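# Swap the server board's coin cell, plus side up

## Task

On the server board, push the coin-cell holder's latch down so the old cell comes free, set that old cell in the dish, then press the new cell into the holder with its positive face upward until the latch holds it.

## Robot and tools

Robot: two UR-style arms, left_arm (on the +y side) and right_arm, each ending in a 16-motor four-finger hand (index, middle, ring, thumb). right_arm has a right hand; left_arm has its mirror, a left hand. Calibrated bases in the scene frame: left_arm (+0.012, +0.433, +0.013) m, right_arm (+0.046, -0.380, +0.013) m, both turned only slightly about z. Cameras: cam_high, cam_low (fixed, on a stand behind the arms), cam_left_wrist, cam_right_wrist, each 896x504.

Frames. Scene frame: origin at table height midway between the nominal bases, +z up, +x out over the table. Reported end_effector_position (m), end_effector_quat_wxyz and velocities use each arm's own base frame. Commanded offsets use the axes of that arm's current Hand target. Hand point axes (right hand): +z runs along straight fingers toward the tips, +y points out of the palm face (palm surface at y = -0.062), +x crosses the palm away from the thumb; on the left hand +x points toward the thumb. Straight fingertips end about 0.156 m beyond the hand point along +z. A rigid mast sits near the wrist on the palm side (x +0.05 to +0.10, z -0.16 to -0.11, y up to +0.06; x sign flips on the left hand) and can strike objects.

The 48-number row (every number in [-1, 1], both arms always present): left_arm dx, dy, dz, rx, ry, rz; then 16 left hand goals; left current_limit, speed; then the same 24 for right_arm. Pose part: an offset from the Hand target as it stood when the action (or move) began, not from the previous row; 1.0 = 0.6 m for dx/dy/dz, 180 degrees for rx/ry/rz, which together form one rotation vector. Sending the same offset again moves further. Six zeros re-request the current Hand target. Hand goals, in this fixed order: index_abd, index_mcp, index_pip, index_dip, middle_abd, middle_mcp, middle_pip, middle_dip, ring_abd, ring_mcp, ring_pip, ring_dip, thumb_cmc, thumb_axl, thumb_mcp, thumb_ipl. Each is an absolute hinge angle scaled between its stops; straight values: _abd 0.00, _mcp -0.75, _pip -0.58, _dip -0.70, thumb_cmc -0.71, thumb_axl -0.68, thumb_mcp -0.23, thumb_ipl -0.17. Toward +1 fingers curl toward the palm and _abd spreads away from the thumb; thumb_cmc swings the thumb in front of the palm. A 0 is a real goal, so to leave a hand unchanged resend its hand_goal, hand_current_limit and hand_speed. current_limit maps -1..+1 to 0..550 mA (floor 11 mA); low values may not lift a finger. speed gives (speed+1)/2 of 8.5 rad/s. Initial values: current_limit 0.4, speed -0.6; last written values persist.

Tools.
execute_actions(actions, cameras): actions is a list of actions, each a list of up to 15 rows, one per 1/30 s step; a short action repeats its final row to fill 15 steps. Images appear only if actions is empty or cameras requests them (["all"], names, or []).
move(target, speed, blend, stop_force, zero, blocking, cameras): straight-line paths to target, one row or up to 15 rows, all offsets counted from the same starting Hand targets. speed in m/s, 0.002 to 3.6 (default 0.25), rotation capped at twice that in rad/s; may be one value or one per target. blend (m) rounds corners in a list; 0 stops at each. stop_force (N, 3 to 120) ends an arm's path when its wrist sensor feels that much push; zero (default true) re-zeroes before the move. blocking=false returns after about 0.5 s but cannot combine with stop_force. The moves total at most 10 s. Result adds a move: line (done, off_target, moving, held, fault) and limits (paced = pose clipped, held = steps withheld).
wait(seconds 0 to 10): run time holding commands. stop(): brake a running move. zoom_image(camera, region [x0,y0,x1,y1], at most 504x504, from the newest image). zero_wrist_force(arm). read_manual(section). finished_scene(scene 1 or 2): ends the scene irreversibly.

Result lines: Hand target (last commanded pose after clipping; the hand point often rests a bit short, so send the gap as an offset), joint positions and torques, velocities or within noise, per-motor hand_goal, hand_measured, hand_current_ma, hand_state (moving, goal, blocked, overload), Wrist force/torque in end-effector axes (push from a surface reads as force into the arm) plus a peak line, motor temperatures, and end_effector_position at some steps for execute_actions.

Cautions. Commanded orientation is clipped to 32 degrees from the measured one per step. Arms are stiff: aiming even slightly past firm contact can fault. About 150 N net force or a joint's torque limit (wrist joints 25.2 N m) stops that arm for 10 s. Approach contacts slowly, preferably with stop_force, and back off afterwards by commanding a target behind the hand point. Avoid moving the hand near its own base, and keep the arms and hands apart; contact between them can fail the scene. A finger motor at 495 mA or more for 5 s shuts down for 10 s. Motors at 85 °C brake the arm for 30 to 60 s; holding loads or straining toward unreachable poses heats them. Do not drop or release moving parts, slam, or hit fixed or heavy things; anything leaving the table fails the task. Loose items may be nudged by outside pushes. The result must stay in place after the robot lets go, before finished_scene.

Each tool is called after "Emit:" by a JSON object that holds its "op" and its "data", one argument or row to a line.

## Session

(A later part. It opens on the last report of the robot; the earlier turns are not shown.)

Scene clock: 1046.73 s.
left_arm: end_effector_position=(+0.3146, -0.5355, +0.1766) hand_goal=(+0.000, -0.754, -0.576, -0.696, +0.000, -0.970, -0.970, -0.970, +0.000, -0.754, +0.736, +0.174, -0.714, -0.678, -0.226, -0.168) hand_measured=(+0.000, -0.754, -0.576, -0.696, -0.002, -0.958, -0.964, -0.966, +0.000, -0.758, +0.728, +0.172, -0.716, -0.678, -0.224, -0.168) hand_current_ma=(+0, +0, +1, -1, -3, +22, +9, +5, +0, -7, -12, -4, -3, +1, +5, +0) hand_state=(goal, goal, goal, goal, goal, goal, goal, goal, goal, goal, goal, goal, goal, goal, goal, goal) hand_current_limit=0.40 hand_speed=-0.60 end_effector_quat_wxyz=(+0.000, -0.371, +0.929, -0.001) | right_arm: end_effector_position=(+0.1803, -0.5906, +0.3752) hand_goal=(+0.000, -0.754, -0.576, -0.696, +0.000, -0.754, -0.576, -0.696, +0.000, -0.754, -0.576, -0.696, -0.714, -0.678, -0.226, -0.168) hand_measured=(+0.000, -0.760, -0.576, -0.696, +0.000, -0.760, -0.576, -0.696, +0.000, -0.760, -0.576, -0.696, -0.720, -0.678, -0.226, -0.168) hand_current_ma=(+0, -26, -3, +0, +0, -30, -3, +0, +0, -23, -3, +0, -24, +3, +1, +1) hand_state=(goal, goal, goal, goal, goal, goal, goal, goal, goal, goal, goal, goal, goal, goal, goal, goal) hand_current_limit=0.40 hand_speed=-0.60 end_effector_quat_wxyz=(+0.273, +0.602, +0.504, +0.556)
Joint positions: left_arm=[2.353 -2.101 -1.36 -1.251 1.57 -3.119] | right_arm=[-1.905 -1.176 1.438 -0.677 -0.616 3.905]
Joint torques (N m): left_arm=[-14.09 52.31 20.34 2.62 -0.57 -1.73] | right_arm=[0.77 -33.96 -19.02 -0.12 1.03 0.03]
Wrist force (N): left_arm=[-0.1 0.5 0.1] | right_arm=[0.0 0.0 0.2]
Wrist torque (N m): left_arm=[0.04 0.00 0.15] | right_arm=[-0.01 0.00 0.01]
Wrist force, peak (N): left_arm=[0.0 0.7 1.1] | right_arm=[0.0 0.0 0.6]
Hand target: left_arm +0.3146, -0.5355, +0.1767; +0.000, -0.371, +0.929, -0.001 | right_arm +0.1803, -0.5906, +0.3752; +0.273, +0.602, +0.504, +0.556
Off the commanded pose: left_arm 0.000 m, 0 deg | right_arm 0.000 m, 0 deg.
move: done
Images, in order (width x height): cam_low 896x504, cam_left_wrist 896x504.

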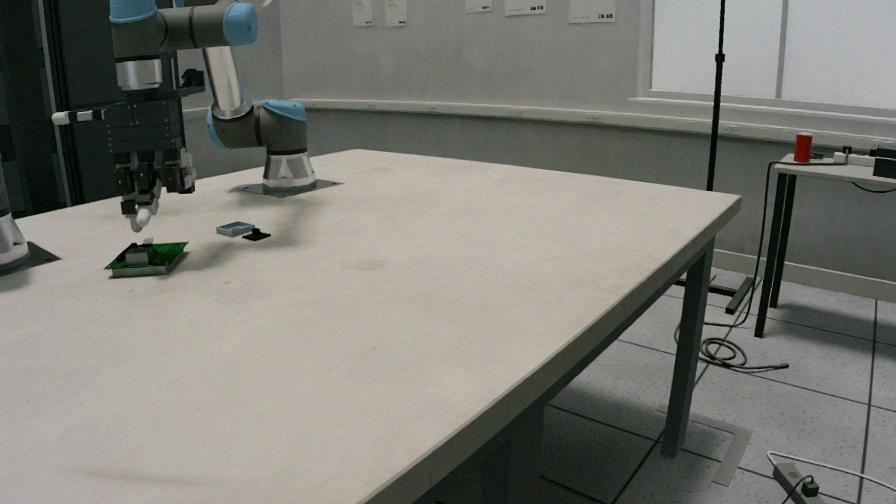

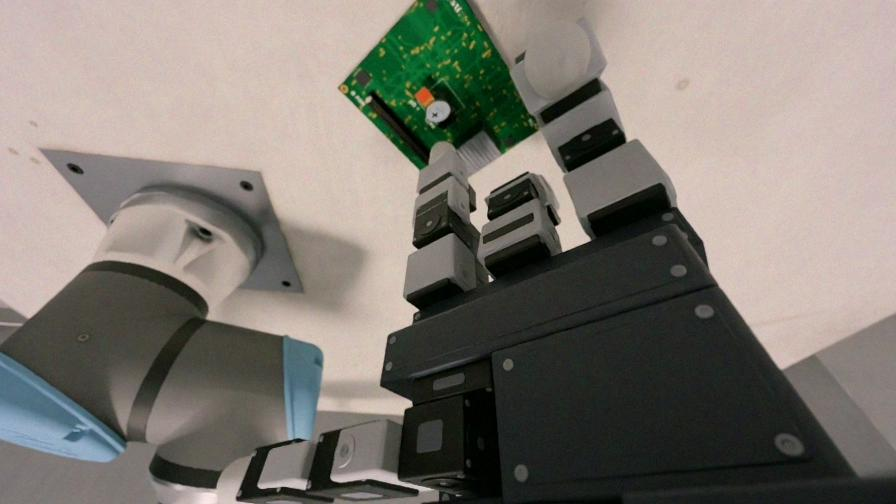

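Emit:
{"op": "move", "data": {
  "target": [-0.0163, 0.0278, 0.026, 0, 0, 0, 0.0,-0.754,-0.576,-0.696, 0.0,-0.97,-0.97,-0.97, 0,-0.754,0.737,0.174, -0.714,-0.678,-0.226,-0.168, 0.4,-0.6, 0,0,0,0,0,0, 0,-0.754,-0.576,-0.696, 0,-0.754,-0.576,-0.696, 0,-0.754,-0.576,-0.696, -0.714,-0.678,-0.226,-0.168, 0.4,-0.6],
  "speed": 0.05,
  "cameras": []
}}

Emit:
{"op": "move", "data": {
  "target": [0, 0, 0.008, 0, 0, 0, 0.0,-0.754,-0.576,-0.696, 0.0,-0.97,-0.97,-0.97, 0,-0.754,0.737,0.174, -0.714,-0.678,-0.226,-0.168, 0.4,-0.6, 0,0,0,0,0,0, 0,-0.754,-0.576,-0.696, 0,-0.754,-0.576,-0.696, 0,-0.754,-0.576,-0.696, -0.714,-0.678,-0.226,-0.168, 0.4,-0.6],
  "speed": 0.006,
  "stop_force": 3,
  "cameras": ["cam_low","cam_left_wrist"]
}}

Emit:
{"op": "zoom_image", "data": {
  "camera": "cam_left_wrist",
  "region": [410, 90, 500, 153]
}}

Emit:
{"op": "zoom_image", "data": {
  "camera": "cam_low",
  "region": [125, 220, 170, 251]
}}

Scene clock: 1075.87 s.
left_arm: end_effector_position=(+0.3103, -0.5166, +0.1611) hand_goal=(+0.000, -0.754, -0.576, -0.696, +0.000, -0.970, -0.970, -0.970, +0.000, -0.754, +0.736, +0.174, -0.714, -0.678, -0.226, -0.168) hand_measured=(+0.000, -0.754, -0.576, -0.696, -0.002, -0.958, -0.964, -0.966, +0.000, -0.758, +0.728, +0.172, -0.716, -0.678, -0.224, -0.168) hand_current_ma=(+0, +0, +1, -1, -3, +22, +9, +5, +0, -7, -12, -4, -3, +1, +5, +0) hand_state=(goal, goal, goal, goal, goal, goal, goal, goal, goal, goal, goal, goal, goal, goal, goal, goal) hand_current_limit=0.40 hand_speed=-0.60 end_effector_quat_wxyz=(+0.000, -0.371, +0.929, -0.001) | right_arm: end_effector_position=(+0.1803, -0.5906, +0.3752) hand_goal=(+0.000, -0.754, -0.576, -0.696, +0.000, -0.754, -0.576, -0.696, +0.000, -0.754, -0.576, -0.696, -0.714, -0.678, -0.226, -0.168) hand_measured=(+0.000, -0.760, -0.576, -0.696, +0.000, -0.760, -0.576, -0.696, +0.000, -0.760, -0.576, -0.696, -0.720, -0.678, -0.226, -0.168) hand_current_ma=(+0, -26, -3, +0, +0, -30, -3, +0, +0, -23, -3, +0, -24, +3, +1, +1) hand_state=(goal, goal, goal, goal, goal, goal, goal, goal, goal, goal, goal, goal, goal, goal, goal, goal) hand_current_limit=0.40 hand_speed=-0.60 end_effector_quat_wxyz=(+0.273, +0.602, +0.504, +0.556)
Joint positions: left_arm=[2.368 -2.072 -1.447 -1.192 1.57 -3.104] | right_arm=[-1.905 -1.176 1.438 -0.677 -0.616 3.905]
Joint torques (N m): left_arm=[-12.73 35.18 30.45 1.98 -0.87 -2.18] | right_arm=[1.22 -33.94 -20.57 -0.07 1.01 0.07]
Wrist force (N): left_arm=[0.0 0.5 0.4] | right_arm=[0.1 0.0 0.5]
Wrist torque (N m): left_arm=[0.04 0.00 0.00] | right_arm=[-0.04 -0.02 0.01]
Wrist force, peak (N): left_arm=[-0.3 0.7 0.6] | right_arm=[0.0 0.3 0.6]
Hand target: left_arm +0.3102, -0.5167, +0.1610; +0.000, -0.371, +0.929, -0.001 | right_arm +0.1803, -0.5906, +0.3752; +0.273, +0.602, +0.504, +0.556
Off the commanded pose: left_arm 0.000 m, 0 deg | right_arm 0.000 m, 0 deg.
move: done
No camera images: "cameras" was empty.

Scene clock: 1077.30 s.
left_arm: end_effector_position=(+0.3102, -0.5167, +0.1562) hand_goal=(+0.000, -0.754, -0.576, -0.696, +0.000, -0.970, -0.970, -0.970, +0.000, -0.754, +0.736, +0.174, -0.714, -0.678, -0.226, -0.168) hand_measured=(+0.000, -0.754, -0.576, -0.696, -0.002, -0.958, -0.964, -0.966, +0.000, -0.758, +0.728, +0.172, -0.716, -0.678, -0.224, -0.168) hand_current_ma=(+0, +0, +1, -1, -3, +22, +9, +5, +0, -7, -12, -4, -3, +1, +5, +0) hand_state=(goal, goal, goal, goal, goal, goal, goal, goal, goal, goal, goal, goal, goal, goal, goal, goal) hand_current_limit=0.40 hand_speed=-0.60 end_effector_quat_wxyz=(+0.000, -0.371, +0.929, -0.001) | right_arm: end_effector_position=(+0.1803, -0.5906, +0.3752) hand_goal=(+0.000, -0.754, -0.576, -0.696, +0.000, -0.754, -0.576, -0.696, +0.000, -0.754, -0.576, -0.696, -0.714, -0.678, -0.226, -0.168) hand_measured=(+0.000, -0.760, -0.576, -0.696, +0.000, -0.760, -0.576, -0.696, +0.000, -0.760, -0.576, -0.696, -0.720, -0.678, -0.226, -0.168) hand_current_ma=(+0, -26, -3, +0, +0, -30, -3, +0, +0, -23, -3, +0, -24, +3, +1, +1) hand_state=(goal, goal, goal, goal, goal, goal, goal, goal, goal, goal, goal, goal, goal, goal, goal, goal) hand_current_limit=0.40 hand_speed=-0.60 end_effector_quat_wxyz=(+0.273, +0.602, +0.504, +0.556)
Joint positions: left_arm=[2.368 -2.076 -1.454 -1.181 1.57 -3.104] | right_arm=[-1.905 -1.176 1.438 -0.677 -0.616 3.905]
Joint torques (N m): left_arm=[-14.46 45.2 27.62 1.52 -1.46 -2.07] | right_arm=[1.57 -34.36 -20.22 -0.19 1.06 0.09]
Wrist force (N): left_arm=[0.2 0.3 0.2] | right_arm=[0.3 0.2 0.4]
Wrist torque (N m): left_arm=[0.03 -0.02 0.03] | right_arm=[0.00 -0.04 0.03]
Wrist force, peak (N): left_arm=[-0.2 0.8 0.2] | right_arm=[-0.1 -0.2 0.6]
Hand target: left_arm +0.3102, -0.5167, +0.1562; +0.000, -0.371, +0.929, -0.001 | right_arm +0.1803, -0.5906, +0.3752; +0.273, +0.602, +0.504, +0.556
Off the commanded pose: left_arm 0.000 m, 0 deg | right_arm 0.000 m, 0 deg.
move: done
Images, in order (width x height): cam_low 896x504, cam_left_wrist 896x504.

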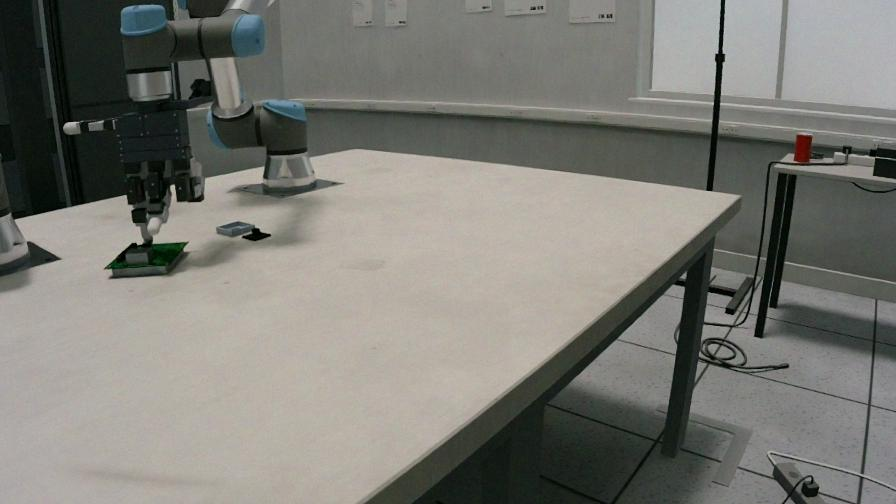

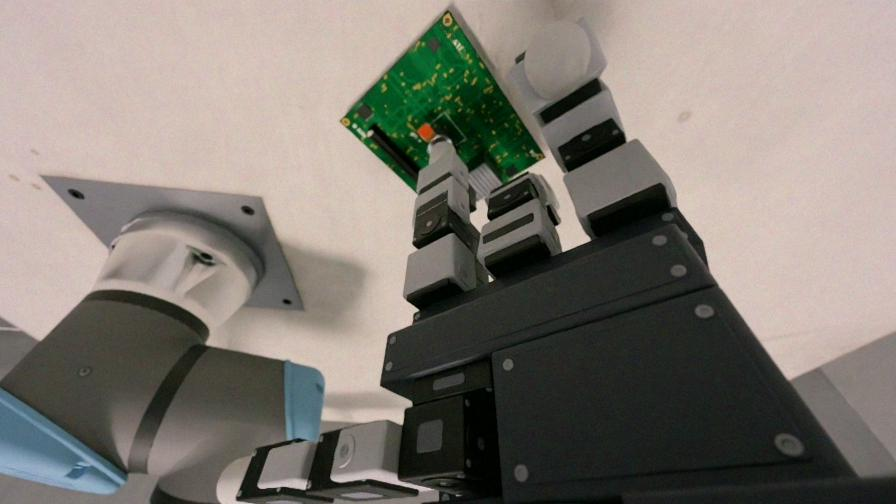

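Scaled by 5.600 from the camera's 896x504 image, which has a finer 1280x720 frame.

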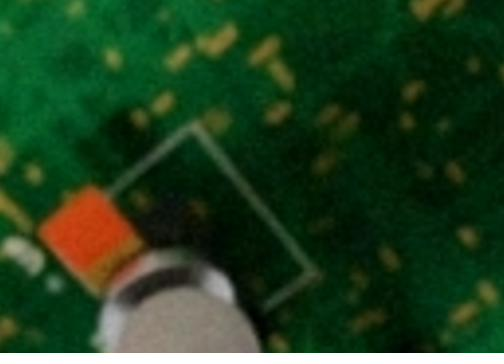

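Scaled by 11.200 from the camera's 896x504 image, which has a finer 1280x720 frame.

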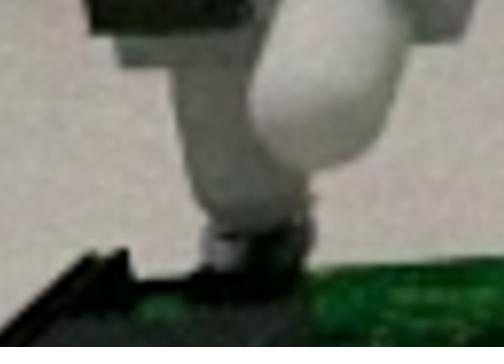

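Emit:
{"op": "move", "data": {
  "target": [0, 0, 0.0075, 0, 0, 0, 0.0,-0.754,-0.576,-0.696, 0.0,-0.97,-0.97,-0.97, 0,-0.754,0.737,0.174, -0.714,-0.678,-0.226,-0.168, 0.4,-0.6, 0,0,0,0,0,0, 0,-0.754,-0.576,-0.696, 0,-0.754,-0.576,-0.696, 0,-0.754,-0.576,-0.696, -0.714,-0.678,-0.226,-0.168, 0.4,-0.6],
  "speed": 0.005,
  "stop_force": 3,
  "cameras": ["cam_low","cam_left_wrist"]
}}

Emit:
{"op": "zoom_image", "data": {
  "camera": "cam_left_wrist",
  "region": [410, 90, 500, 153]
}}

Emit:
{"op": "zoom_image", "data": {
  "camera": "cam_low",
  "region": [125, 220, 170, 251]
}}

Scene clock: 1084.10 s.
left_arm: end_effector_position=(+0.3102, -0.5167, +0.1542) hand_goal=(+0.000, -0.754, -0.576, -0.696, +0.000, -0.970, -0.970, -0.970, +0.000, -0.754, +0.736, +0.174, -0.714, -0.678, -0.226, -0.168) hand_measured=(+0.000, -0.754, -0.576, -0.696, -0.002, -0.958, -0.964, -0.966, +0.000, -0.758, +0.728, +0.172, -0.716, -0.678, -0.224, -0.168) hand_current_ma=(+0, +0, +1, +0, -3, +22, +9, +5, +0, -7, -12, -4, -3, +1, +5, +0) hand_state=(goal, goal, goal, goal, goal, goal, goal, goal, goal, goal, goal, goal, goal, goal, goal, goal) hand_current_limit=0.40 hand_speed=-0.60 end_effector_quat_wxyz=(+0.000, -0.371, +0.929, -0.001) | right_arm: end_effector_position=(+0.1803, -0.5906, +0.3752) hand_goal=(+0.000, -0.754, -0.576, -0.696, +0.000, -0.754, -0.576, -0.696, +0.000, -0.754, -0.576, -0.696, -0.714, -0.678, -0.226, -0.168) hand_measured=(+0.000, -0.760, -0.576, -0.696, +0.000, -0.760, -0.576, -0.696, +0.000, -0.760, -0.576, -0.696, -0.720, -0.678, -0.226, -0.168) hand_current_ma=(+0, -26, -3, +0, +0, -30, -3, +0, +0, -23, -3, +0, -24, +3, +1, +1) hand_state=(goal, goal, goal, goal, goal, goal, goal, goal, goal, goal, goal, goal, goal, goal, goal, goal) hand_current_limit=0.40 hand_speed=-0.60 end_effector_quat_wxyz=(+0.273, +0.602, +0.504, +0.556)
Joint positions: left_arm=[2.368 -2.078 -1.457 -1.177 1.57 -3.104] | right_arm=[-1.905 -1.176 1.438 -0.677 -0.616 3.905]
Joint torques (N m): left_arm=[-14.25 48.41 33.6 1.01 -1.32 -1.98] | right_arm=[0.89 -33.66 -20.66 -0.1 0.98 -0.03]
Wrist force (N): left_arm=[0.1 0.4 -3.8] | right_arm=[0.1 0.0 0.2]
Wrist torque (N m): left_arm=[0.36 0.05 0.01] | right_arm=[-0.01 -0.02 0.01]
Wrist force, peak (N): left_arm=[0.2 -0.1 -5.6] | right_arm=[0.2 0.2 0.6]
Hand target: left_arm +0.3102, -0.5167, +0.1542; +0.000, -0.371, +0.929, -0.001 (not the last commanded pose) | right_arm +0.1803, -0.5906, +0.3752; +0.273, +0.602, +0.504, +0.556
Off the commanded pose: left_arm 0.002 m, 0 deg | right_arm 0.000 m, 0 deg.
move: contact (left_arm)
Images, in order (width x height): cam_low 896x504, cam_left_wrist 896x504.

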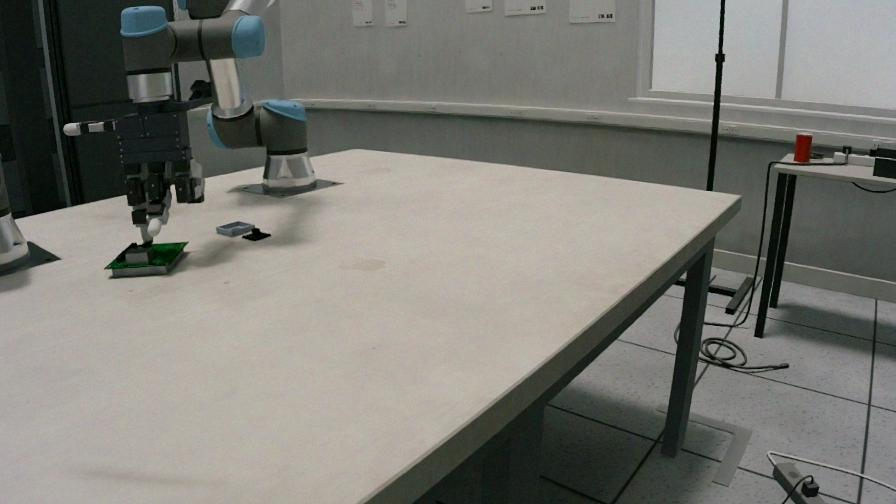

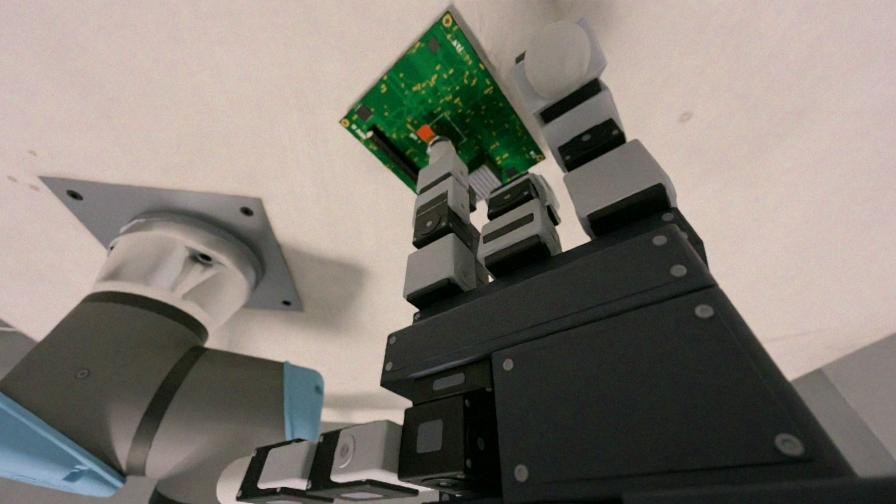

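Scaled by 5.600 from the camera's 896x504 image, which has a finer 1280x720 frame.

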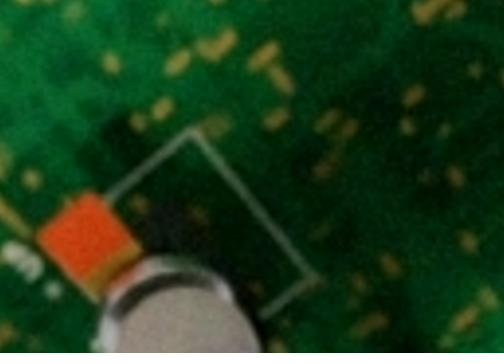

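Scaled by 11.200 from the camera's 896x504 image, which has a finer 1280x720 frame.

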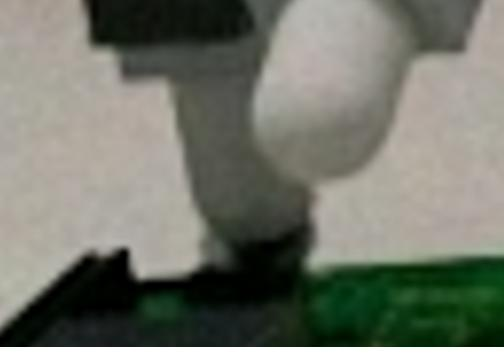

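Emit:
{"op": "move", "data": {
  "target": [0, -0.0083, -0.0006, 0, 0, 0, 0.0,-0.754,-0.576,-0.696, 0.0,-0.97,-0.97,-0.97, 0,-0.754,0.737,0.174, -0.714,-0.678,-0.226,-0.168, 0.4,-0.6, 0,0,0,0,0,0, 0,-0.754,-0.576,-0.696, 0,-0.754,-0.576,-0.696, 0,-0.754,-0.576,-0.696, -0.714,-0.678,-0.226,-0.168, 0.4,-0.6],
  "speed": 0.01,
  "stop_force": 5,
  "cameras": ["cam_low","cam_left_wrist"]
}}

Emit:
{"op": "zoom_image", "data": {
  "camera": "cam_left_wrist",
  "region": [410, 90, 500, 153]
}}

Emit:
{"op": "zoom_image", "data": {
  "camera": "cam_low",
  "region": [125, 220, 170, 251]
}}

Scene clock: 1094.03 s.
left_arm: end_effector_position=(+0.3136, -0.5203, +0.1545) hand_goal=(+0.000, -0.754, -0.576, -0.696, +0.000, -0.970, -0.970, -0.970, +0.000, -0.754, +0.736, +0.174, -0.714, -0.678, -0.226, -0.168) hand_measured=(+0.000, -0.752, -0.574, -0.696, -0.002, -0.958, -0.964, -0.966, +0.000, -0.758, +0.728, +0.172, -0.716, -0.678, -0.224, -0.168) hand_current_ma=(+0, +4, +1, +0, -3, +22, +9, +5, +0, -7, -12, -4, -3, +1, +5, +0) hand_state=(goal, goal, goal, goal, goal, goal, goal, goal, goal, goal, goal, goal, goal, goal, goal, goal) hand_current_limit=0.40 hand_speed=-0.60 end_effector_quat_wxyz=(+0.000, -0.371, +0.929, -0.001) | right_arm: end_effector_position=(+0.1803, -0.5906, +0.3752) hand_goal=(+0.000, -0.754, -0.576, -0.696, +0.000, -0.754, -0.576, -0.696, +0.000, -0.754, -0.576, -0.696, -0.714, -0.678, -0.226, -0.168) hand_measured=(+0.000, -0.760, -0.576, -0.696, +0.000, -0.760, -0.576, -0.696, +0.000, -0.760, -0.576, -0.696, -0.720, -0.678, -0.226, -0.168) hand_current_ma=(+0, -26, -3, +0, +0, -30, -3, +0, +0, -23, -3, +0, -24, +3, +1, +1) hand_state=(goal, goal, goal, goal, goal, goal, goal, goal, goal, goal, goal, goal, goal, goal, goal, goal) hand_current_limit=0.40 hand_speed=-0.60 end_effector_quat_wxyz=(+0.273, +0.602, +0.504, +0.556)
Joint positions: left_arm=[2.368 -2.089 -1.439 -1.184 1.57 -3.104] | right_arm=[-1.905 -1.176 1.438 -0.677 -0.616 3.905]
Joint torques (N m): left_arm=[-12.76 51.87 13.19 3.65 -1.27 -1.65] | right_arm=[0.61 -34.12 -19.77 -0.22 0.81 0.11]
Wrist force (N): left_arm=[0.2 0.3 0.1] | right_arm=[-0.1 0.1 0.4]
Wrist torque (N m): left_arm=[0.03 -0.02 0.09] | right_arm=[-0.02 0.01 -0.01]
Wrist force, peak (N): left_arm=[-0.1 0.0 -4.4] | right_arm=[-0.2 0.3 0.6]
Hand target: left_arm +0.3136, -0.5203, +0.1545; +0.000, -0.371, +0.929, -0.001 | right_arm +0.1803, -0.5906, +0.3752; +0.273, +0.602, +0.504, +0.556
Off the commanded pose: left_arm 0.000 m, 0 deg | right_arm 0.000 m, 0 deg.
move: done
Images, in order (width x height): cam_low 896x504, cam_left_wrist 896x504.

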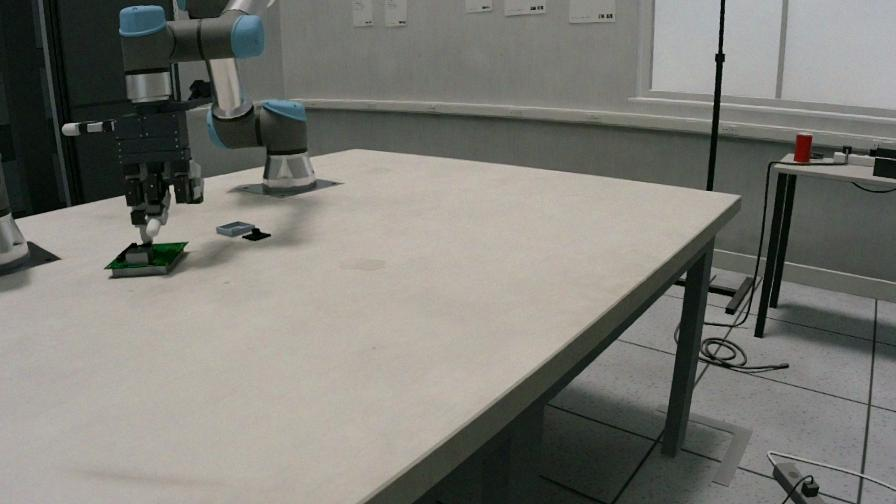

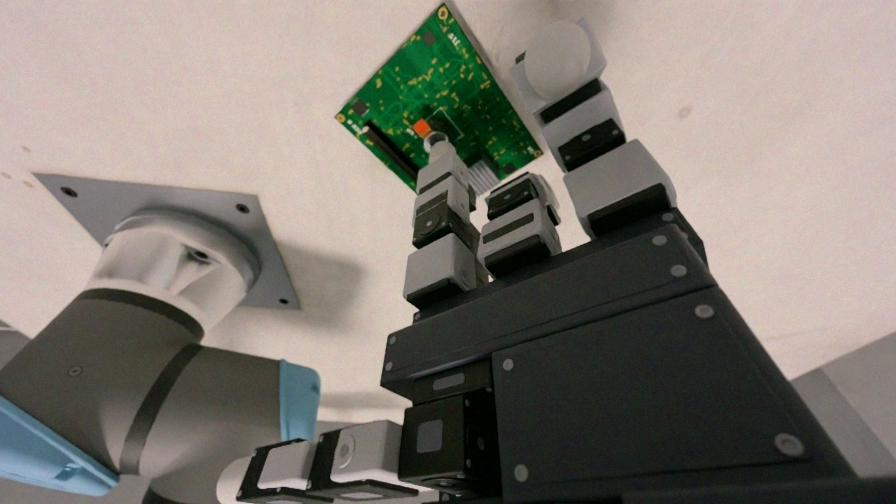

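Scaled by 5.600 from the camera's 896x504 image, which has a finer 1280x720 frame.

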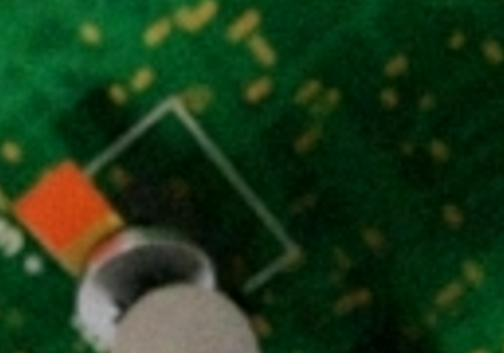

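Scaled by 11.200 from the camera's 896x504 image, which has a finer 1280x720 frame.

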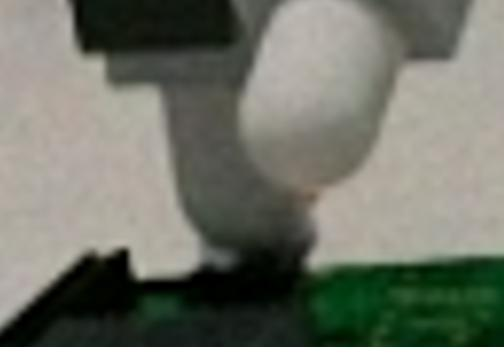

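Emit:
{"op": "move", "data": {
  "target": [0, 0.0067, -0.0015, 0, 0, 0, 0.0,-0.754,-0.576,-0.696, 0.0,-0.97,-0.97,-0.97, 0,-0.754,0.737,0.174, -0.714,-0.678,-0.226,-0.168, 0.4,-0.6, 0,0,0,0,0,0, 0,-0.754,-0.576,-0.696, 0,-0.754,-0.576,-0.696, 0,-0.754,-0.576,-0.696, -0.714,-0.678,-0.226,-0.168, 0.4,-0.6],
  "speed": 0.03,
  "cameras": []
}}

Emit:
{"op": "move", "data": {
  "target": [0, 0, 0.0083, 0, 0, 0, 0.0,-0.754,-0.576,-0.696, 0.0,-0.97,-0.97,-0.97, 0,-0.754,0.737,0.174, -0.714,-0.678,-0.226,-0.168, 0.4,-0.6, 0,0,0,0,0,0, 0,-0.754,-0.576,-0.696, 0,-0.754,-0.576,-0.696, 0,-0.754,-0.576,-0.696, -0.714,-0.678,-0.226,-0.168, 0.4,-0.6],
  "speed": 0.005,
  "stop_force": 3,
  "cameras": []
}}

Emit:
{"op": "move", "data": {
  "target": [0, -0.0083, 0.0012, 0, 0, 0, 0.0,-0.754,-0.576,-0.696, 0.0,-0.97,-0.97,-0.97, 0,-0.754,0.737,0.174, -0.714,-0.678,-0.226,-0.168, 0.4,-0.6, 0,0,0,0,0,0, 0,-0.754,-0.576,-0.696, 0,-0.754,-0.576,-0.696, 0,-0.754,-0.576,-0.696, -0.714,-0.678,-0.226,-0.168, 0.4,-0.6],
  "speed": 0.01,
  "stop_force": 5,
  "cameras": ["cam_low","cam_left_wrist"]
}}

Emit:
{"op": "zoom_image", "data": {
  "camera": "cam_left_wrist",
  "region": [410, 90, 500, 153]
}}

Emit:
{"op": "zoom_image", "data": {
  "camera": "cam_low",
  "region": [125, 220, 170, 251]
}}

Scene clock: 1107.40 s.
left_arm: end_effector_position=(+0.3108, -0.5174, +0.1554) hand_goal=(+0.000, -0.754, -0.576, -0.696, +0.000, -0.970, -0.970, -0.970, +0.000, -0.754, +0.736, +0.174, -0.714, -0.678, -0.226, -0.168) hand_measured=(+0.000, -0.752, -0.574, -0.696, -0.002, -0.958, -0.964, -0.966, +0.000, -0.758, +0.728, +0.172, -0.716, -0.678, -0.224, -0.168) hand_current_ma=(+0, +4, +1, +0, -3, +22, +9, +5, +0, -7, -12, -4, -3, +1, +5, +0) hand_state=(goal, goal, goal, goal, goal, goal, goal, goal, goal, goal, goal, goal, goal, goal, goal, goal) hand_current_limit=0.40 hand_speed=-0.60 end_effector_quat_wxyz=(+0.000, -0.371, +0.929, -0.001) | right_arm: end_effector_position=(+0.1803, -0.5906, +0.3752) hand_goal=(+0.000, -0.754, -0.576, -0.696, +0.000, -0.754, -0.576, -0.696, +0.000, -0.754, -0.576, -0.696, -0.714, -0.678, -0.226, -0.168) hand_measured=(+0.000, -0.760, -0.576, -0.696, +0.000, -0.760, -0.576, -0.696, +0.000, -0.760, -0.576, -0.696, -0.720, -0.678, -0.226, -0.168) hand_current_ma=(+0, -26, -3, +0, +0, -30, -3, +0, +0, -23, -3, +0, -24, +3, +1, +1) hand_state=(goal, goal, goal, goal, goal, goal, goal, goal, goal, goal, goal, goal, goal, goal, goal, goal) hand_current_limit=0.40 hand_speed=-0.60 end_effector_quat_wxyz=(+0.273, +0.602, +0.504, +0.556)
Joint positions: left_arm=[2.368 -2.079 -1.452 -1.181 1.57 -3.104] | right_arm=[-1.905 -1.176 1.438 -0.677 -0.616 3.905]
Joint torques (N m): left_arm=[11.63 39.18 29.94 3.18 -0.6 2.16] | right_arm=[0.65 -34.17 -19.67 -0.14 1.06 0]
Wrist force (N): left_arm=[-0.1 0.4 0.1] | right_arm=[0.0 0.1 0.2]
Wrist torque (N m): left_arm=[0.04 0.00 0.05] | right_arm=[0.01 0.00 0.01]
Wrist force, peak (N): left_arm=[-0.2 0.7 0.4] | right_arm=[0.2 0.1 0.6]
Hand target: left_arm +0.3109, -0.5174, +0.1554; +0.000, -0.371, +0.929, -0.001 | right_arm +0.1803, -0.5906, +0.3752; +0.273, +0.602, +0.504, +0.556
Off the commanded pose: left_arm 0.000 m, 0 deg | right_arm 0.000 m, 0 deg.
move: done
No camera images: "cameras" was empty.

Scene clock: 1108.77 s.
left_arm: end_effector_position=(+0.3109, -0.5174, +0.1539) hand_goal=(+0.000, -0.754, -0.576, -0.696, +0.000, -0.970, -0.970, -0.970, +0.000, -0.754, +0.736, +0.174, -0.714, -0.678, -0.226, -0.168) hand_measured=(+0.000, -0.752, -0.574, -0.696, -0.002, -0.958, -0.964, -0.966, +0.000, -0.758, +0.728, +0.172, -0.716, -0.678, -0.224, -0.168) hand_current_ma=(+0, +4, +1, +1, -3, +22, +9, +5, +0, -7, -12, -4, -3, +1, +5, +0) hand_state=(goal, goal, goal, goal, goal, goal, goal, goal, goal, goal, goal, goal, goal, goal, goal, goal) hand_current_limit=0.40 hand_speed=-0.60 end_effector_quat_wxyz=(+0.000, -0.371, +0.929, -0.001) | right_arm: end_effector_position=(+0.1803, -0.5906, +0.3752) hand_goal=(+0.000, -0.754, -0.576, -0.696, +0.000, -0.754, -0.576, -0.696, +0.000, -0.754, -0.576, -0.696, -0.714, -0.678, -0.226, -0.168) hand_measured=(+0.000, -0.760, -0.576, -0.696, +0.000, -0.760, -0.576, -0.696, +0.000, -0.760, -0.576, -0.696, -0.720, -0.678, -0.226, -0.168) hand_current_ma=(+0, -26, -3, +0, +0, -30, -3, +0, +0, -23, -3, +0, -24, +3, +1, +1) hand_state=(goal, goal, goal, goal, goal, goal, goal, goal, goal, goal, goal, goal, goal, goal, goal, goal) hand_current_limit=0.40 hand_speed=-0.60 end_effector_quat_wxyz=(+0.273, +0.602, +0.504, +0.556)
Joint positions: left_arm=[2.368 -2.08 -1.453 -1.177 1.57 -3.104] | right_arm=[-1.905 -1.176 1.438 -0.677 -0.616 3.905]
Joint torques (N m): left_arm=[11.38 48.41 32.93 0.98 -0.57 1.99] | right_arm=[1.66 -33.69 -19.53 -0.15 0.76 -0.16]
Wrist force (N): left_arm=[0.0 0.2 -4.0] | right_arm=[0.0 -0.1 0.3]
Wrist torque (N m): left_arm=[0.34 0.06 0.05] | right_arm=[-0.04 0.01 0.00]
Wrist force, peak (N): left_arm=[0.0 -0.2 -5.5] | right_arm=[-0.5 0.2 0.4]
Hand target: left_arm +0.3109, -0.5174, +0.1539; +0.000, -0.371, +0.929, -0.001 (not the last commanded pose) | right_arm +0.1803, -0.5906, +0.3752; +0.273, +0.602, +0.504, +0.556
Off the commanded pose: left_arm 0.003 m, 0 deg | right_arm 0.000 m, 0 deg.
move: contact (left_arm)
No camera images: "cameras" was empty.

Scene clock: 1110.20 s.
left_arm: end_effector_position=(+0.3143, -0.5210, +0.1532) hand_goal=(+0.000, -0.754, -0.576, -0.696, +0.000, -0.970, -0.970, -0.970, +0.000, -0.754, +0.736, +0.174, -0.714, -0.678, -0.226, -0.168) hand_measured=(+0.000, -0.734, -0.560, -0.688, -0.002, -0.958, -0.964, -0.966, +0.000, -0.758, +0.728, +0.172, -0.716, -0.678, -0.224, -0.168) hand_current_ma=(-1, +45, +31, +15, -3, +22, +9, +5, +0, -7, -12, -4, -3, +1, +5, +0) hand_state=(goal, goal, goal, goal, goal, goal, goal, goal, goal, goal, goal, goal, goal, goal, goal, goal) hand_current_limit=0.40 hand_speed=-0.60 end_effector_quat_wxyz=(+0.000, -0.371, +0.929, -0.001) | right_arm: end_effector_position=(+0.1803, -0.5906, +0.3752) hand_goal=(+0.000, -0.754, -0.576, -0.696, +0.000, -0.754, -0.576, -0.696, +0.000, -0.754, -0.576, -0.696, -0.714, -0.678, -0.226, -0.168) hand_measured=(+0.000, -0.760, -0.576, -0.696, +0.000, -0.760, -0.576, -0.696, +0.000, -0.760, -0.576, -0.696, -0.720, -0.678, -0.226, -0.168) hand_current_ma=(+0, -26, -3, +0, +0, -30, -3, +0, +0, -23, -3, +0, -24, +3, +1, +1) hand_state=(goal, goal, goal, goal, goal, goal, goal, goal, goal, goal, goal, goal, goal, goal, goal, goal) hand_current_limit=0.40 hand_speed=-0.60 end_effector_quat_wxyz=(+0.273, +0.602, +0.504, +0.556)
Joint positions: left_arm=[2.368 -2.092 -1.437 -1.182 1.57 -3.104] | right_arm=[-1.905 -1.176 1.438 -0.677 -0.616 3.905]
Joint torques (N m): left_arm=[-14.87 46.05 8.19 2.84 -0.59 -2.09] | right_arm=[1.28 -33.33 -20.21 -0.23 1.02 0.1]
Wrist force (N): left_arm=[-0.1 0.3 -8.9] | right_arm=[0.2 -0.1 0.4]
Wrist torque (N m): left_arm=[0.66 0.17 0.07] | right_arm=[-0.04 -0.02 0.01]
Wrist force, peak (N): left_arm=[0.0 0.2 -9.4] | right_arm=[0.3 0.3 0.4]
Hand target: left_arm +0.3143, -0.5210, +0.1532; +0.000, -0.371, +0.929, -0.001 | right_arm +0.1803, -0.5906, +0.3752; +0.273, +0.602, +0.504, +0.556
Off the commanded pose: left_arm 0.000 m, 0 deg | right_arm 0.000 m, 0 deg.
move: done
Images, in order (width x height): cam_low 896x504, cam_left_wrist 896x504.

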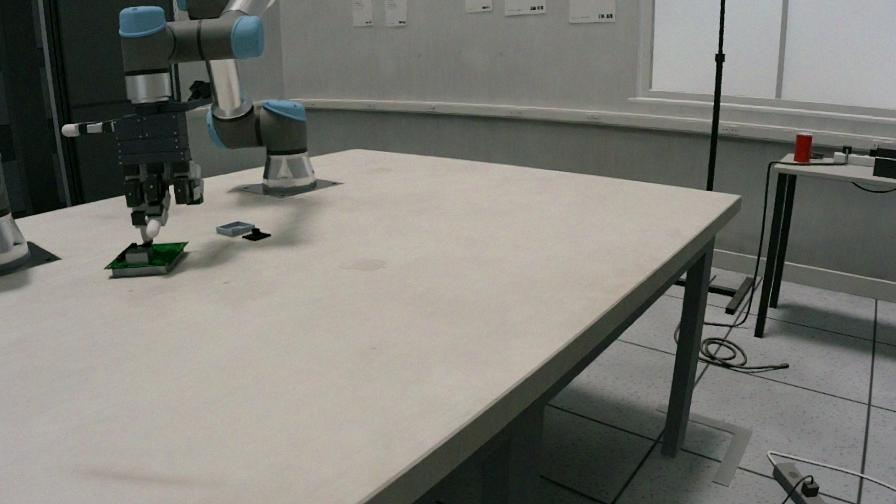

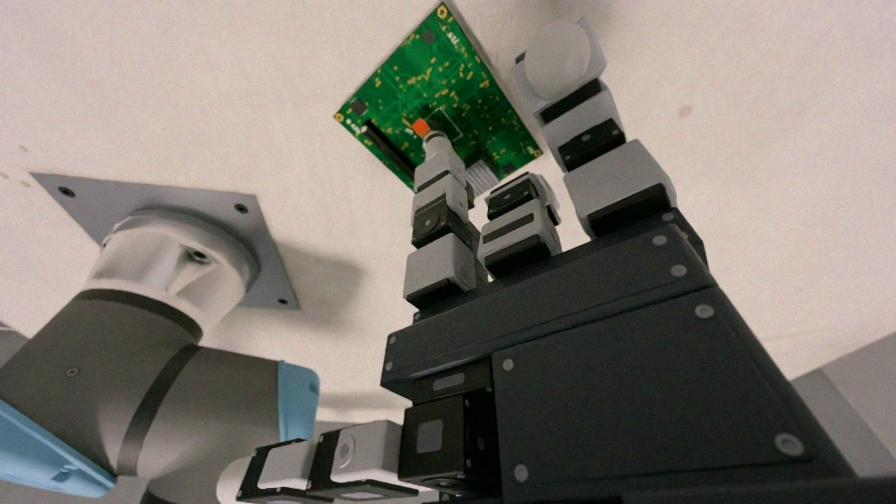

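Scaled by 5.600 from the camera's 896x504 image, which has a finer 1280x720 frame.

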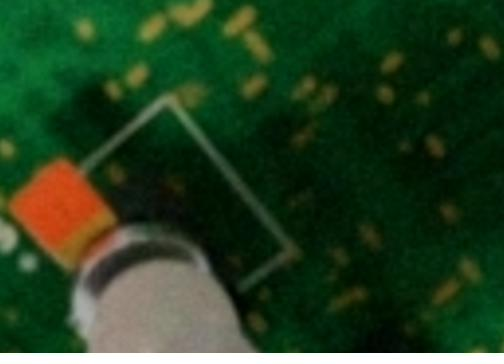

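Scaled by 11.200 from the camera's 896x504 image, which has a finer 1280x720 frame.

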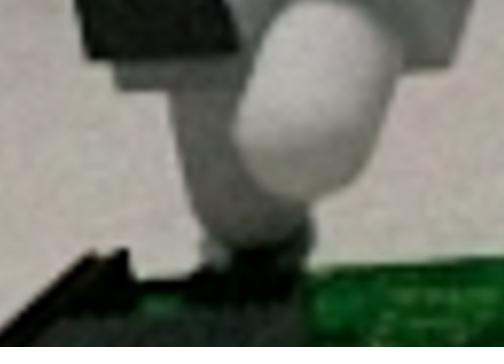

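Emit:
{"op": "move", "data": {
  "target": [
    [0, 0, -0.008, 0, 0, 0, 0.0,-0.754,-0.576,-0.696, 0.0,-0.97,-0.97,-0.97, 0,-0.754,0.737,0.174, -0.714,-0.678,-0.226,-0.168, 0.4,-0.6, 0,0,0,0,0,0, 0,-0.754,-0.576,-0.696, 0,-0.754,-0.576,-0.696, 0,-0.754,-0.576,-0.696, -0.714,-0.678,-0.226,-0.168, 0.4,-0.6],
    [0.0163, -0.0178, -0.039, 0, 0, 0, 0.0,-0.754,-0.576,-0.696, 0.0,-0.97,-0.97,-0.97, 0,-0.754,0.737,0.174, -0.714,-0.678,-0.226,-0.168, 0.4,-0.6, 0,0,0,0,0,0, 0,-0.754,-0.576,-0.696, 0,-0.754,-0.576,-0.696, 0,-0.754,-0.576,-0.696, -0.714,-0.678,-0.226,-0.168, 0.4,-0.6]
  ],
  "speed": [0.04, 0.1],
  "blend": [0.003, 0],
  "cameras": ["cam_low","cam_left_wrist"]
}}

Emit:
{"op": "zoom_image", "data": {
  "camera": "cam_left_wrist",
  "region": [400, 80, 490, 143]
}}

Emit:
{"op": "zoom_image", "data": {
  "camera": "cam_low",
  "region": [125, 220, 170, 251]
}}

Scene clock: 1120.27 s.
left_arm: end_effector_position=(+0.3145, -0.5356, +0.1766) hand_goal=(+0.000, -0.754, -0.576, -0.696, +0.000, -0.970, -0.970, -0.970, +0.000, -0.754, +0.736, +0.174, -0.714, -0.678, -0.226, -0.168) hand_measured=(+0.000, -0.750, -0.572, -0.694, -0.002, -0.958, -0.964, -0.966, +0.000, -0.758, +0.728, +0.172, -0.716, -0.678, -0.224, -0.168) hand_current_ma=(-1, +6, +4, +3, -3, +22, +9, +5, +0, -7, -12, -4, -3, +1, +5, +0) hand_state=(goal, goal, goal, goal, goal, goal, goal, goal, goal, goal, goal, goal, goal, goal, goal, goal) hand_current_limit=0.40 hand_speed=-0.60 end_effector_quat_wxyz=(+0.000, -0.371, +0.929, -0.001) | right_arm: end_effector_position=(+0.1803, -0.5906, +0.3752) hand_goal=(+0.000, -0.754, -0.576, -0.696, +0.000, -0.754, -0.576, -0.696, +0.000, -0.754, -0.576, -0.696, -0.714, -0.678, -0.226, -0.168) hand_measured=(+0.000, -0.760, -0.576, -0.696, +0.000, -0.760, -0.576, -0.696, +0.000, -0.760, -0.576, -0.696, -0.720, -0.678, -0.226, -0.168) hand_current_ma=(+0, -26, -3, +0, +0, -30, -3, +0, +0, -23, -3, +0, -24, +3, +1, +1) hand_state=(goal, goal, goal, goal, goal, goal, goal, goal, goal, goal, goal, goal, goal, goal, goal, goal) hand_current_limit=0.40 hand_speed=-0.60 end_effector_quat_wxyz=(+0.273, +0.602, +0.504, +0.556)
Joint positions: left_arm=[2.353 -2.1 -1.36 -1.25 1.57 -3.119] | right_arm=[-1.905 -1.176 1.438 -0.677 -0.616 3.905]
Joint torques (N m): left_arm=[12.86 52.83 22.86 2.12 0.73 2.03] | right_arm=[1.37 -32.79 -20.74 -0.06 0.85 0.02]
Wrist force (N): left_arm=[-0.3 0.3 0.3] | right_arm=[0.1 0.1 0.2]
Wrist torque (N m): left_arm=[0.01 0.04 0.11] | right_arm=[0.00 -0.01 0.01]
Wrist force, peak (N): left_arm=[-0.3 0.3 -9.4] | right_arm=[0.2 0.4 0.5]
Hand target: left_arm +0.3146, -0.5355, +0.1767; +0.000, -0.371, +0.929, -0.001 | right_arm +0.1803, -0.5906, +0.3752; +0.273, +0.602, +0.504, +0.556
Off the commanded pose: left_arm 0.000 m, 0 deg | right_arm 0.000 m, 0 deg.
move: done; blend cut to 0.0024 m at target 1
Images, in order (width x height): cam_low 896x504, cam_left_wrist 896x504.

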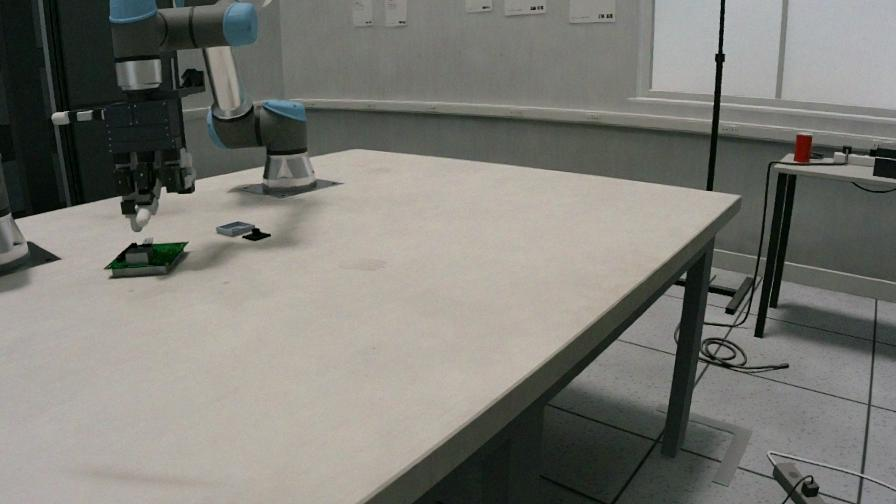

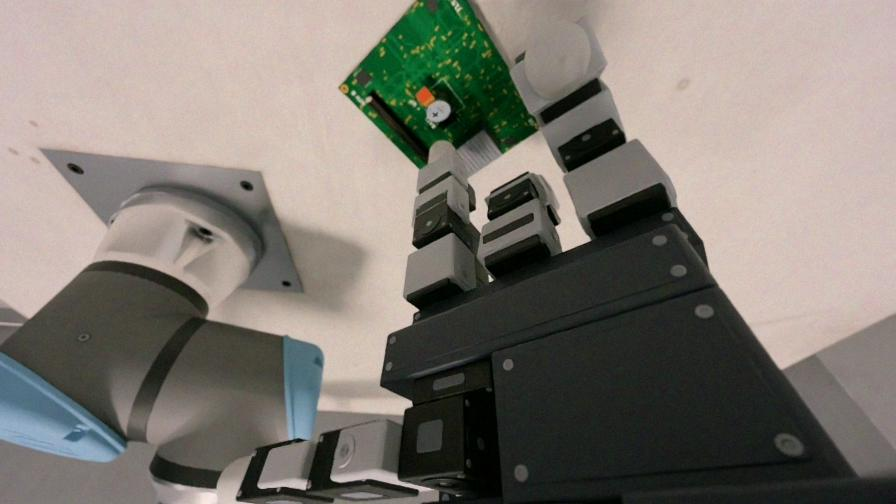

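Scaled by 5.600 from the camera's 896x504 image, which has a finer 1280x720 frame.

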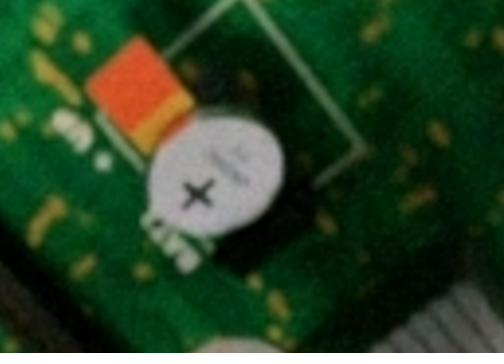

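Scaled by 11.200 from the camera's 896x504 image, which has a finer 1280x720 frame.

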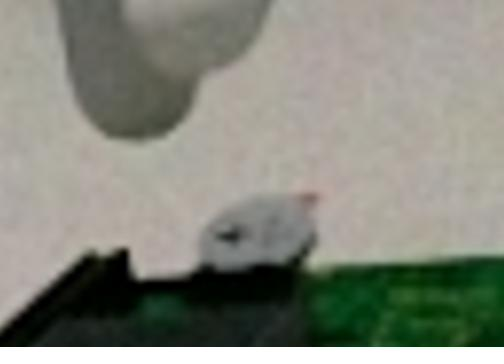

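Emit:
{"op": "move", "data": {
  "target": [-0.014, 0.0292, 0.032, 0, 0, 0, 0.0,-0.754,-0.576,-0.696, 0.0,-0.97,-0.97,-0.97, 0,-0.754,0.737,0.174, -0.714,-0.678,-0.226,-0.168, 0.6,-0.6, 0,0,0,0,0,0, 0,-0.754,-0.576,-0.696, 0,-0.754,-0.576,-0.696, 0,-0.754,-0.576,-0.696, -0.714,-0.678,-0.226,-0.168, 0.4,-0.6],
  "speed": 0.06,
  "cameras": []
}}

Emit:
{"op": "move", "data": {
  "target": [0, 0, 0.0133, 0, 0, 0, 0.0,-0.754,-0.576,-0.696, 0.0,-0.97,-0.97,-0.97, 0,-0.754,0.737,0.174, -0.714,-0.678,-0.226,-0.168, 0.6,-0.6, 0,0,0,0,0,0, 0,-0.754,-0.576,-0.696, 0,-0.754,-0.576,-0.696, 0,-0.754,-0.576,-0.696, -0.714,-0.678,-0.226,-0.168, 0.4,-0.6],
  "speed": 0.005,
  "stop_force": 10,
  "cameras": ["cam_low","cam_left_wrist"]
}}

Emit:
{"op": "zoom_image", "data": {
  "camera": "cam_left_wrist",
  "region": [410, 90, 500, 153]
}}

Emit:
{"op": "zoom_image", "data": {
  "camera": "cam_low",
  "region": [125, 220, 170, 251]
}}

Scene clock: 1147.33 s.
left_arm: end_effector_position=(+0.3087, -0.5169, +0.1575) hand_goal=(+0.000, -0.754, -0.576, -0.696, +0.000, -0.970, -0.970, -0.970, +0.000, -0.754, +0.736, +0.174, -0.714, -0.678, -0.226, -0.168) hand_measured=(+0.000, -0.750, -0.572, -0.694, -0.002, -0.960, -0.964, -0.966, +0.000, -0.758, +0.728, +0.172, -0.716, -0.678, -0.224, -0.168) hand_current_ma=(-1, +6, +4, +3, -3, +22, +9, +5, +0, -7, -12, -4, -3, +1, +5, +0) hand_state=(goal, goal, goal, goal, goal, goal, goal, goal, goal, goal, goal, goal, goal, goal, goal, goal) hand_current_limit=0.60 hand_speed=-0.60 end_effector_quat_wxyz=(+0.000, -0.371, +0.929, -0.001) | right_arm: end_effector_position=(+0.1803, -0.5906, +0.3752) hand_goal=(+0.000, -0.754, -0.576, -0.696, +0.000, -0.754, -0.576, -0.696, +0.000, -0.754, -0.576, -0.696, -0.714, -0.678, -0.226, -0.168) hand_measured=(+0.000, -0.760, -0.576, -0.696, +0.000, -0.760, -0.576, -0.696, +0.000, -0.760, -0.576, -0.696, -0.720, -0.678, -0.226, -0.168) hand_current_ma=(+0, -26, -3, +0, +0, -30, -3, +0, +0, -23, -3, +0, -24, +3, +1, +1) hand_state=(goal, goal, goal, goal, goal, goal, goal, goal, goal, goal, goal, goal, goal, goal, goal, goal) hand_current_limit=0.40 hand_speed=-0.60 end_effector_quat_wxyz=(+0.273, +0.602, +0.504, +0.556)
Joint positions: left_arm=[2.366 -2.074 -1.454 -1.183 1.57 -3.106] | right_arm=[-1.905 -1.176 1.438 -0.677 -0.616 3.905]
Joint torques (N m): left_arm=[-12.61 34.33 27.83 2.35 -0.89 -1.75] | right_arm=[1.26 -33.41 -19.62 -0.09 0.82 0.11]
Wrist force (N): left_arm=[0.0 0.4 0.1] | right_arm=[0.0 -0.2 0.2]
Wrist torque (N m): left_arm=[0.05 0.00 -0.01] | right_arm=[-0.05 0.01 0.00]
Wrist force, peak (N): left_arm=[0.0 0.7 0.8] | right_arm=[0.2 0.3 0.5]
Hand target: left_arm +0.3086, -0.5170, +0.1574; +0.000, -0.371, +0.929, -0.001 | right_arm +0.1803, -0.5906, +0.3752; +0.273, +0.602, +0.504, +0.556
Off the commanded pose: left_arm 0.000 m, 0 deg | right_arm 0.000 m, 0 deg.
move: done
No camera images: "cameras" was empty.

Scene clock: 1149.00 s.
left_arm: end_effector_position=(+0.3086, -0.5171, +0.1545) hand_goal=(+0.000, -0.754, -0.576, -0.696, +0.000, -0.970, -0.970, -0.970, +0.000, -0.754, +0.736, +0.174, -0.714, -0.678, -0.226, -0.168) hand_measured=(+0.000, -0.750, -0.572, -0.692, -0.002, -0.960, -0.964, -0.966, +0.000, -0.758, +0.728, +0.172, -0.716, -0.678, -0.224, -0.168) hand_current_ma=(-1, +6, +5, +6, -3, +22, +9, +5, +0, -7, -12, -4, -3, +1, +5, +0) hand_state=(goal, goal, goal, goal, goal, goal, goal, goal, goal, goal, goal, goal, goal, goal, goal, goal) hand_current_limit=0.60 hand_speed=-0.60 end_effector_quat_wxyz=(+0.000, -0.371, +0.929, -0.001) | right_arm: end_effector_position=(+0.1803, -0.5906, +0.3752) hand_goal=(+0.000, -0.754, -0.576, -0.696, +0.000, -0.754, -0.576, -0.696, +0.000, -0.754, -0.576, -0.696, -0.714, -0.678, -0.226, -0.168) hand_measured=(+0.000, -0.760, -0.576, -0.696, +0.000, -0.760, -0.576, -0.696, +0.000, -0.760, -0.576, -0.696, -0.720, -0.678, -0.226, -0.168) hand_current_ma=(+0, -26, -3, +0, +0, -30, -3, +0, +0, -23, -3, +0, -24, +3, +1, +1) hand_state=(goal, goal, goal, goal, goal, goal, goal, goal, goal, goal, goal, goal, goal, goal, goal, goal) hand_current_limit=0.40 hand_speed=-0.60 end_effector_quat_wxyz=(+0.273, +0.602, +0.504, +0.556)
Joint positions: left_arm=[2.366 -2.076 -1.459 -1.176 1.57 -3.106] | right_arm=[-1.905 -1.176 1.438 -0.677 -0.616 3.905]
Joint torques (N m): left_arm=[-14.39 43.05 29.52 0.31 -0.25 -1.9] | right_arm=[1.52 -33.75 -20.6 0.02 1 0.19]
Wrist force (N): left_arm=[-0.2 -0.2 -11.8] | right_arm=[0.0 0.2 0.4]
Wrist torque (N m): left_arm=[0.93 0.24 -0.01] | right_arm=[0.00 0.00 0.01]
Wrist force, peak (N): left_arm=[0.1 -0.5 -13.4] | right_arm=[0.1 0.0 0.6]
Hand target: left_arm +0.3086, -0.5171, +0.1545; +0.000, -0.371, +0.929, -0.001 (not the last commanded pose) | right_arm +0.1803, -0.5906, +0.3752; +0.273, +0.602, +0.504, +0.556
Off the commanded pose: left_arm 0.005 m, 0 deg | right_arm 0.000 m, 0 deg.
move: contact (left_arm)
Images, in order (width x height): cam_low 896x504, cam_left_wrist 896x504.

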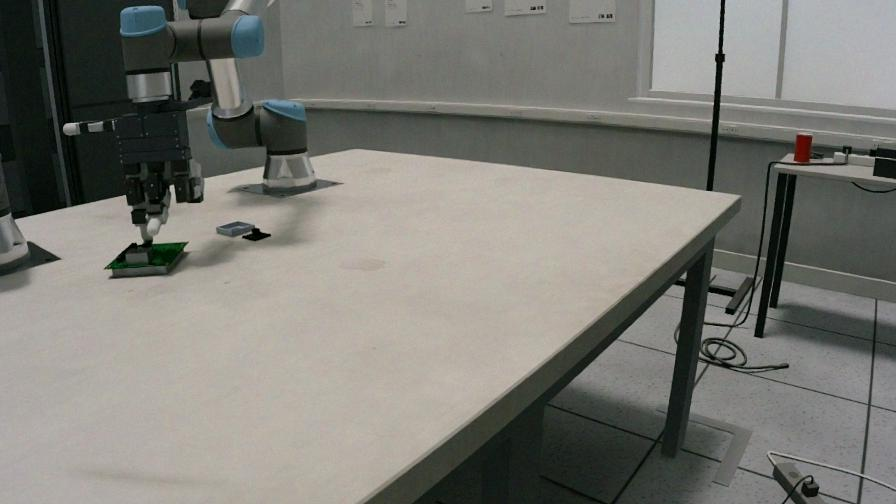

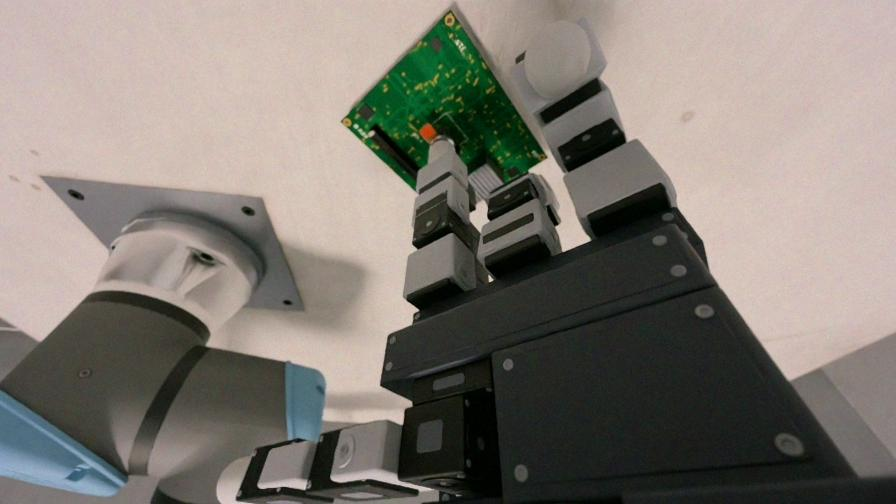

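Scaled by 5.600 from the camera's 896x504 image, which has a finer 1280x720 frame.

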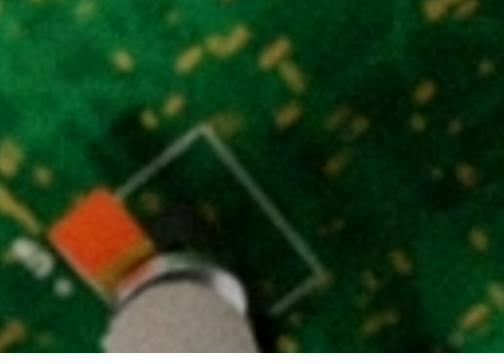

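Scaled by 11.200 from the camera's 896x504 image, which has a finer 1280x720 frame.

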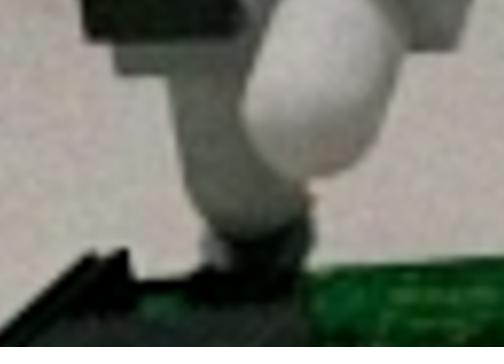

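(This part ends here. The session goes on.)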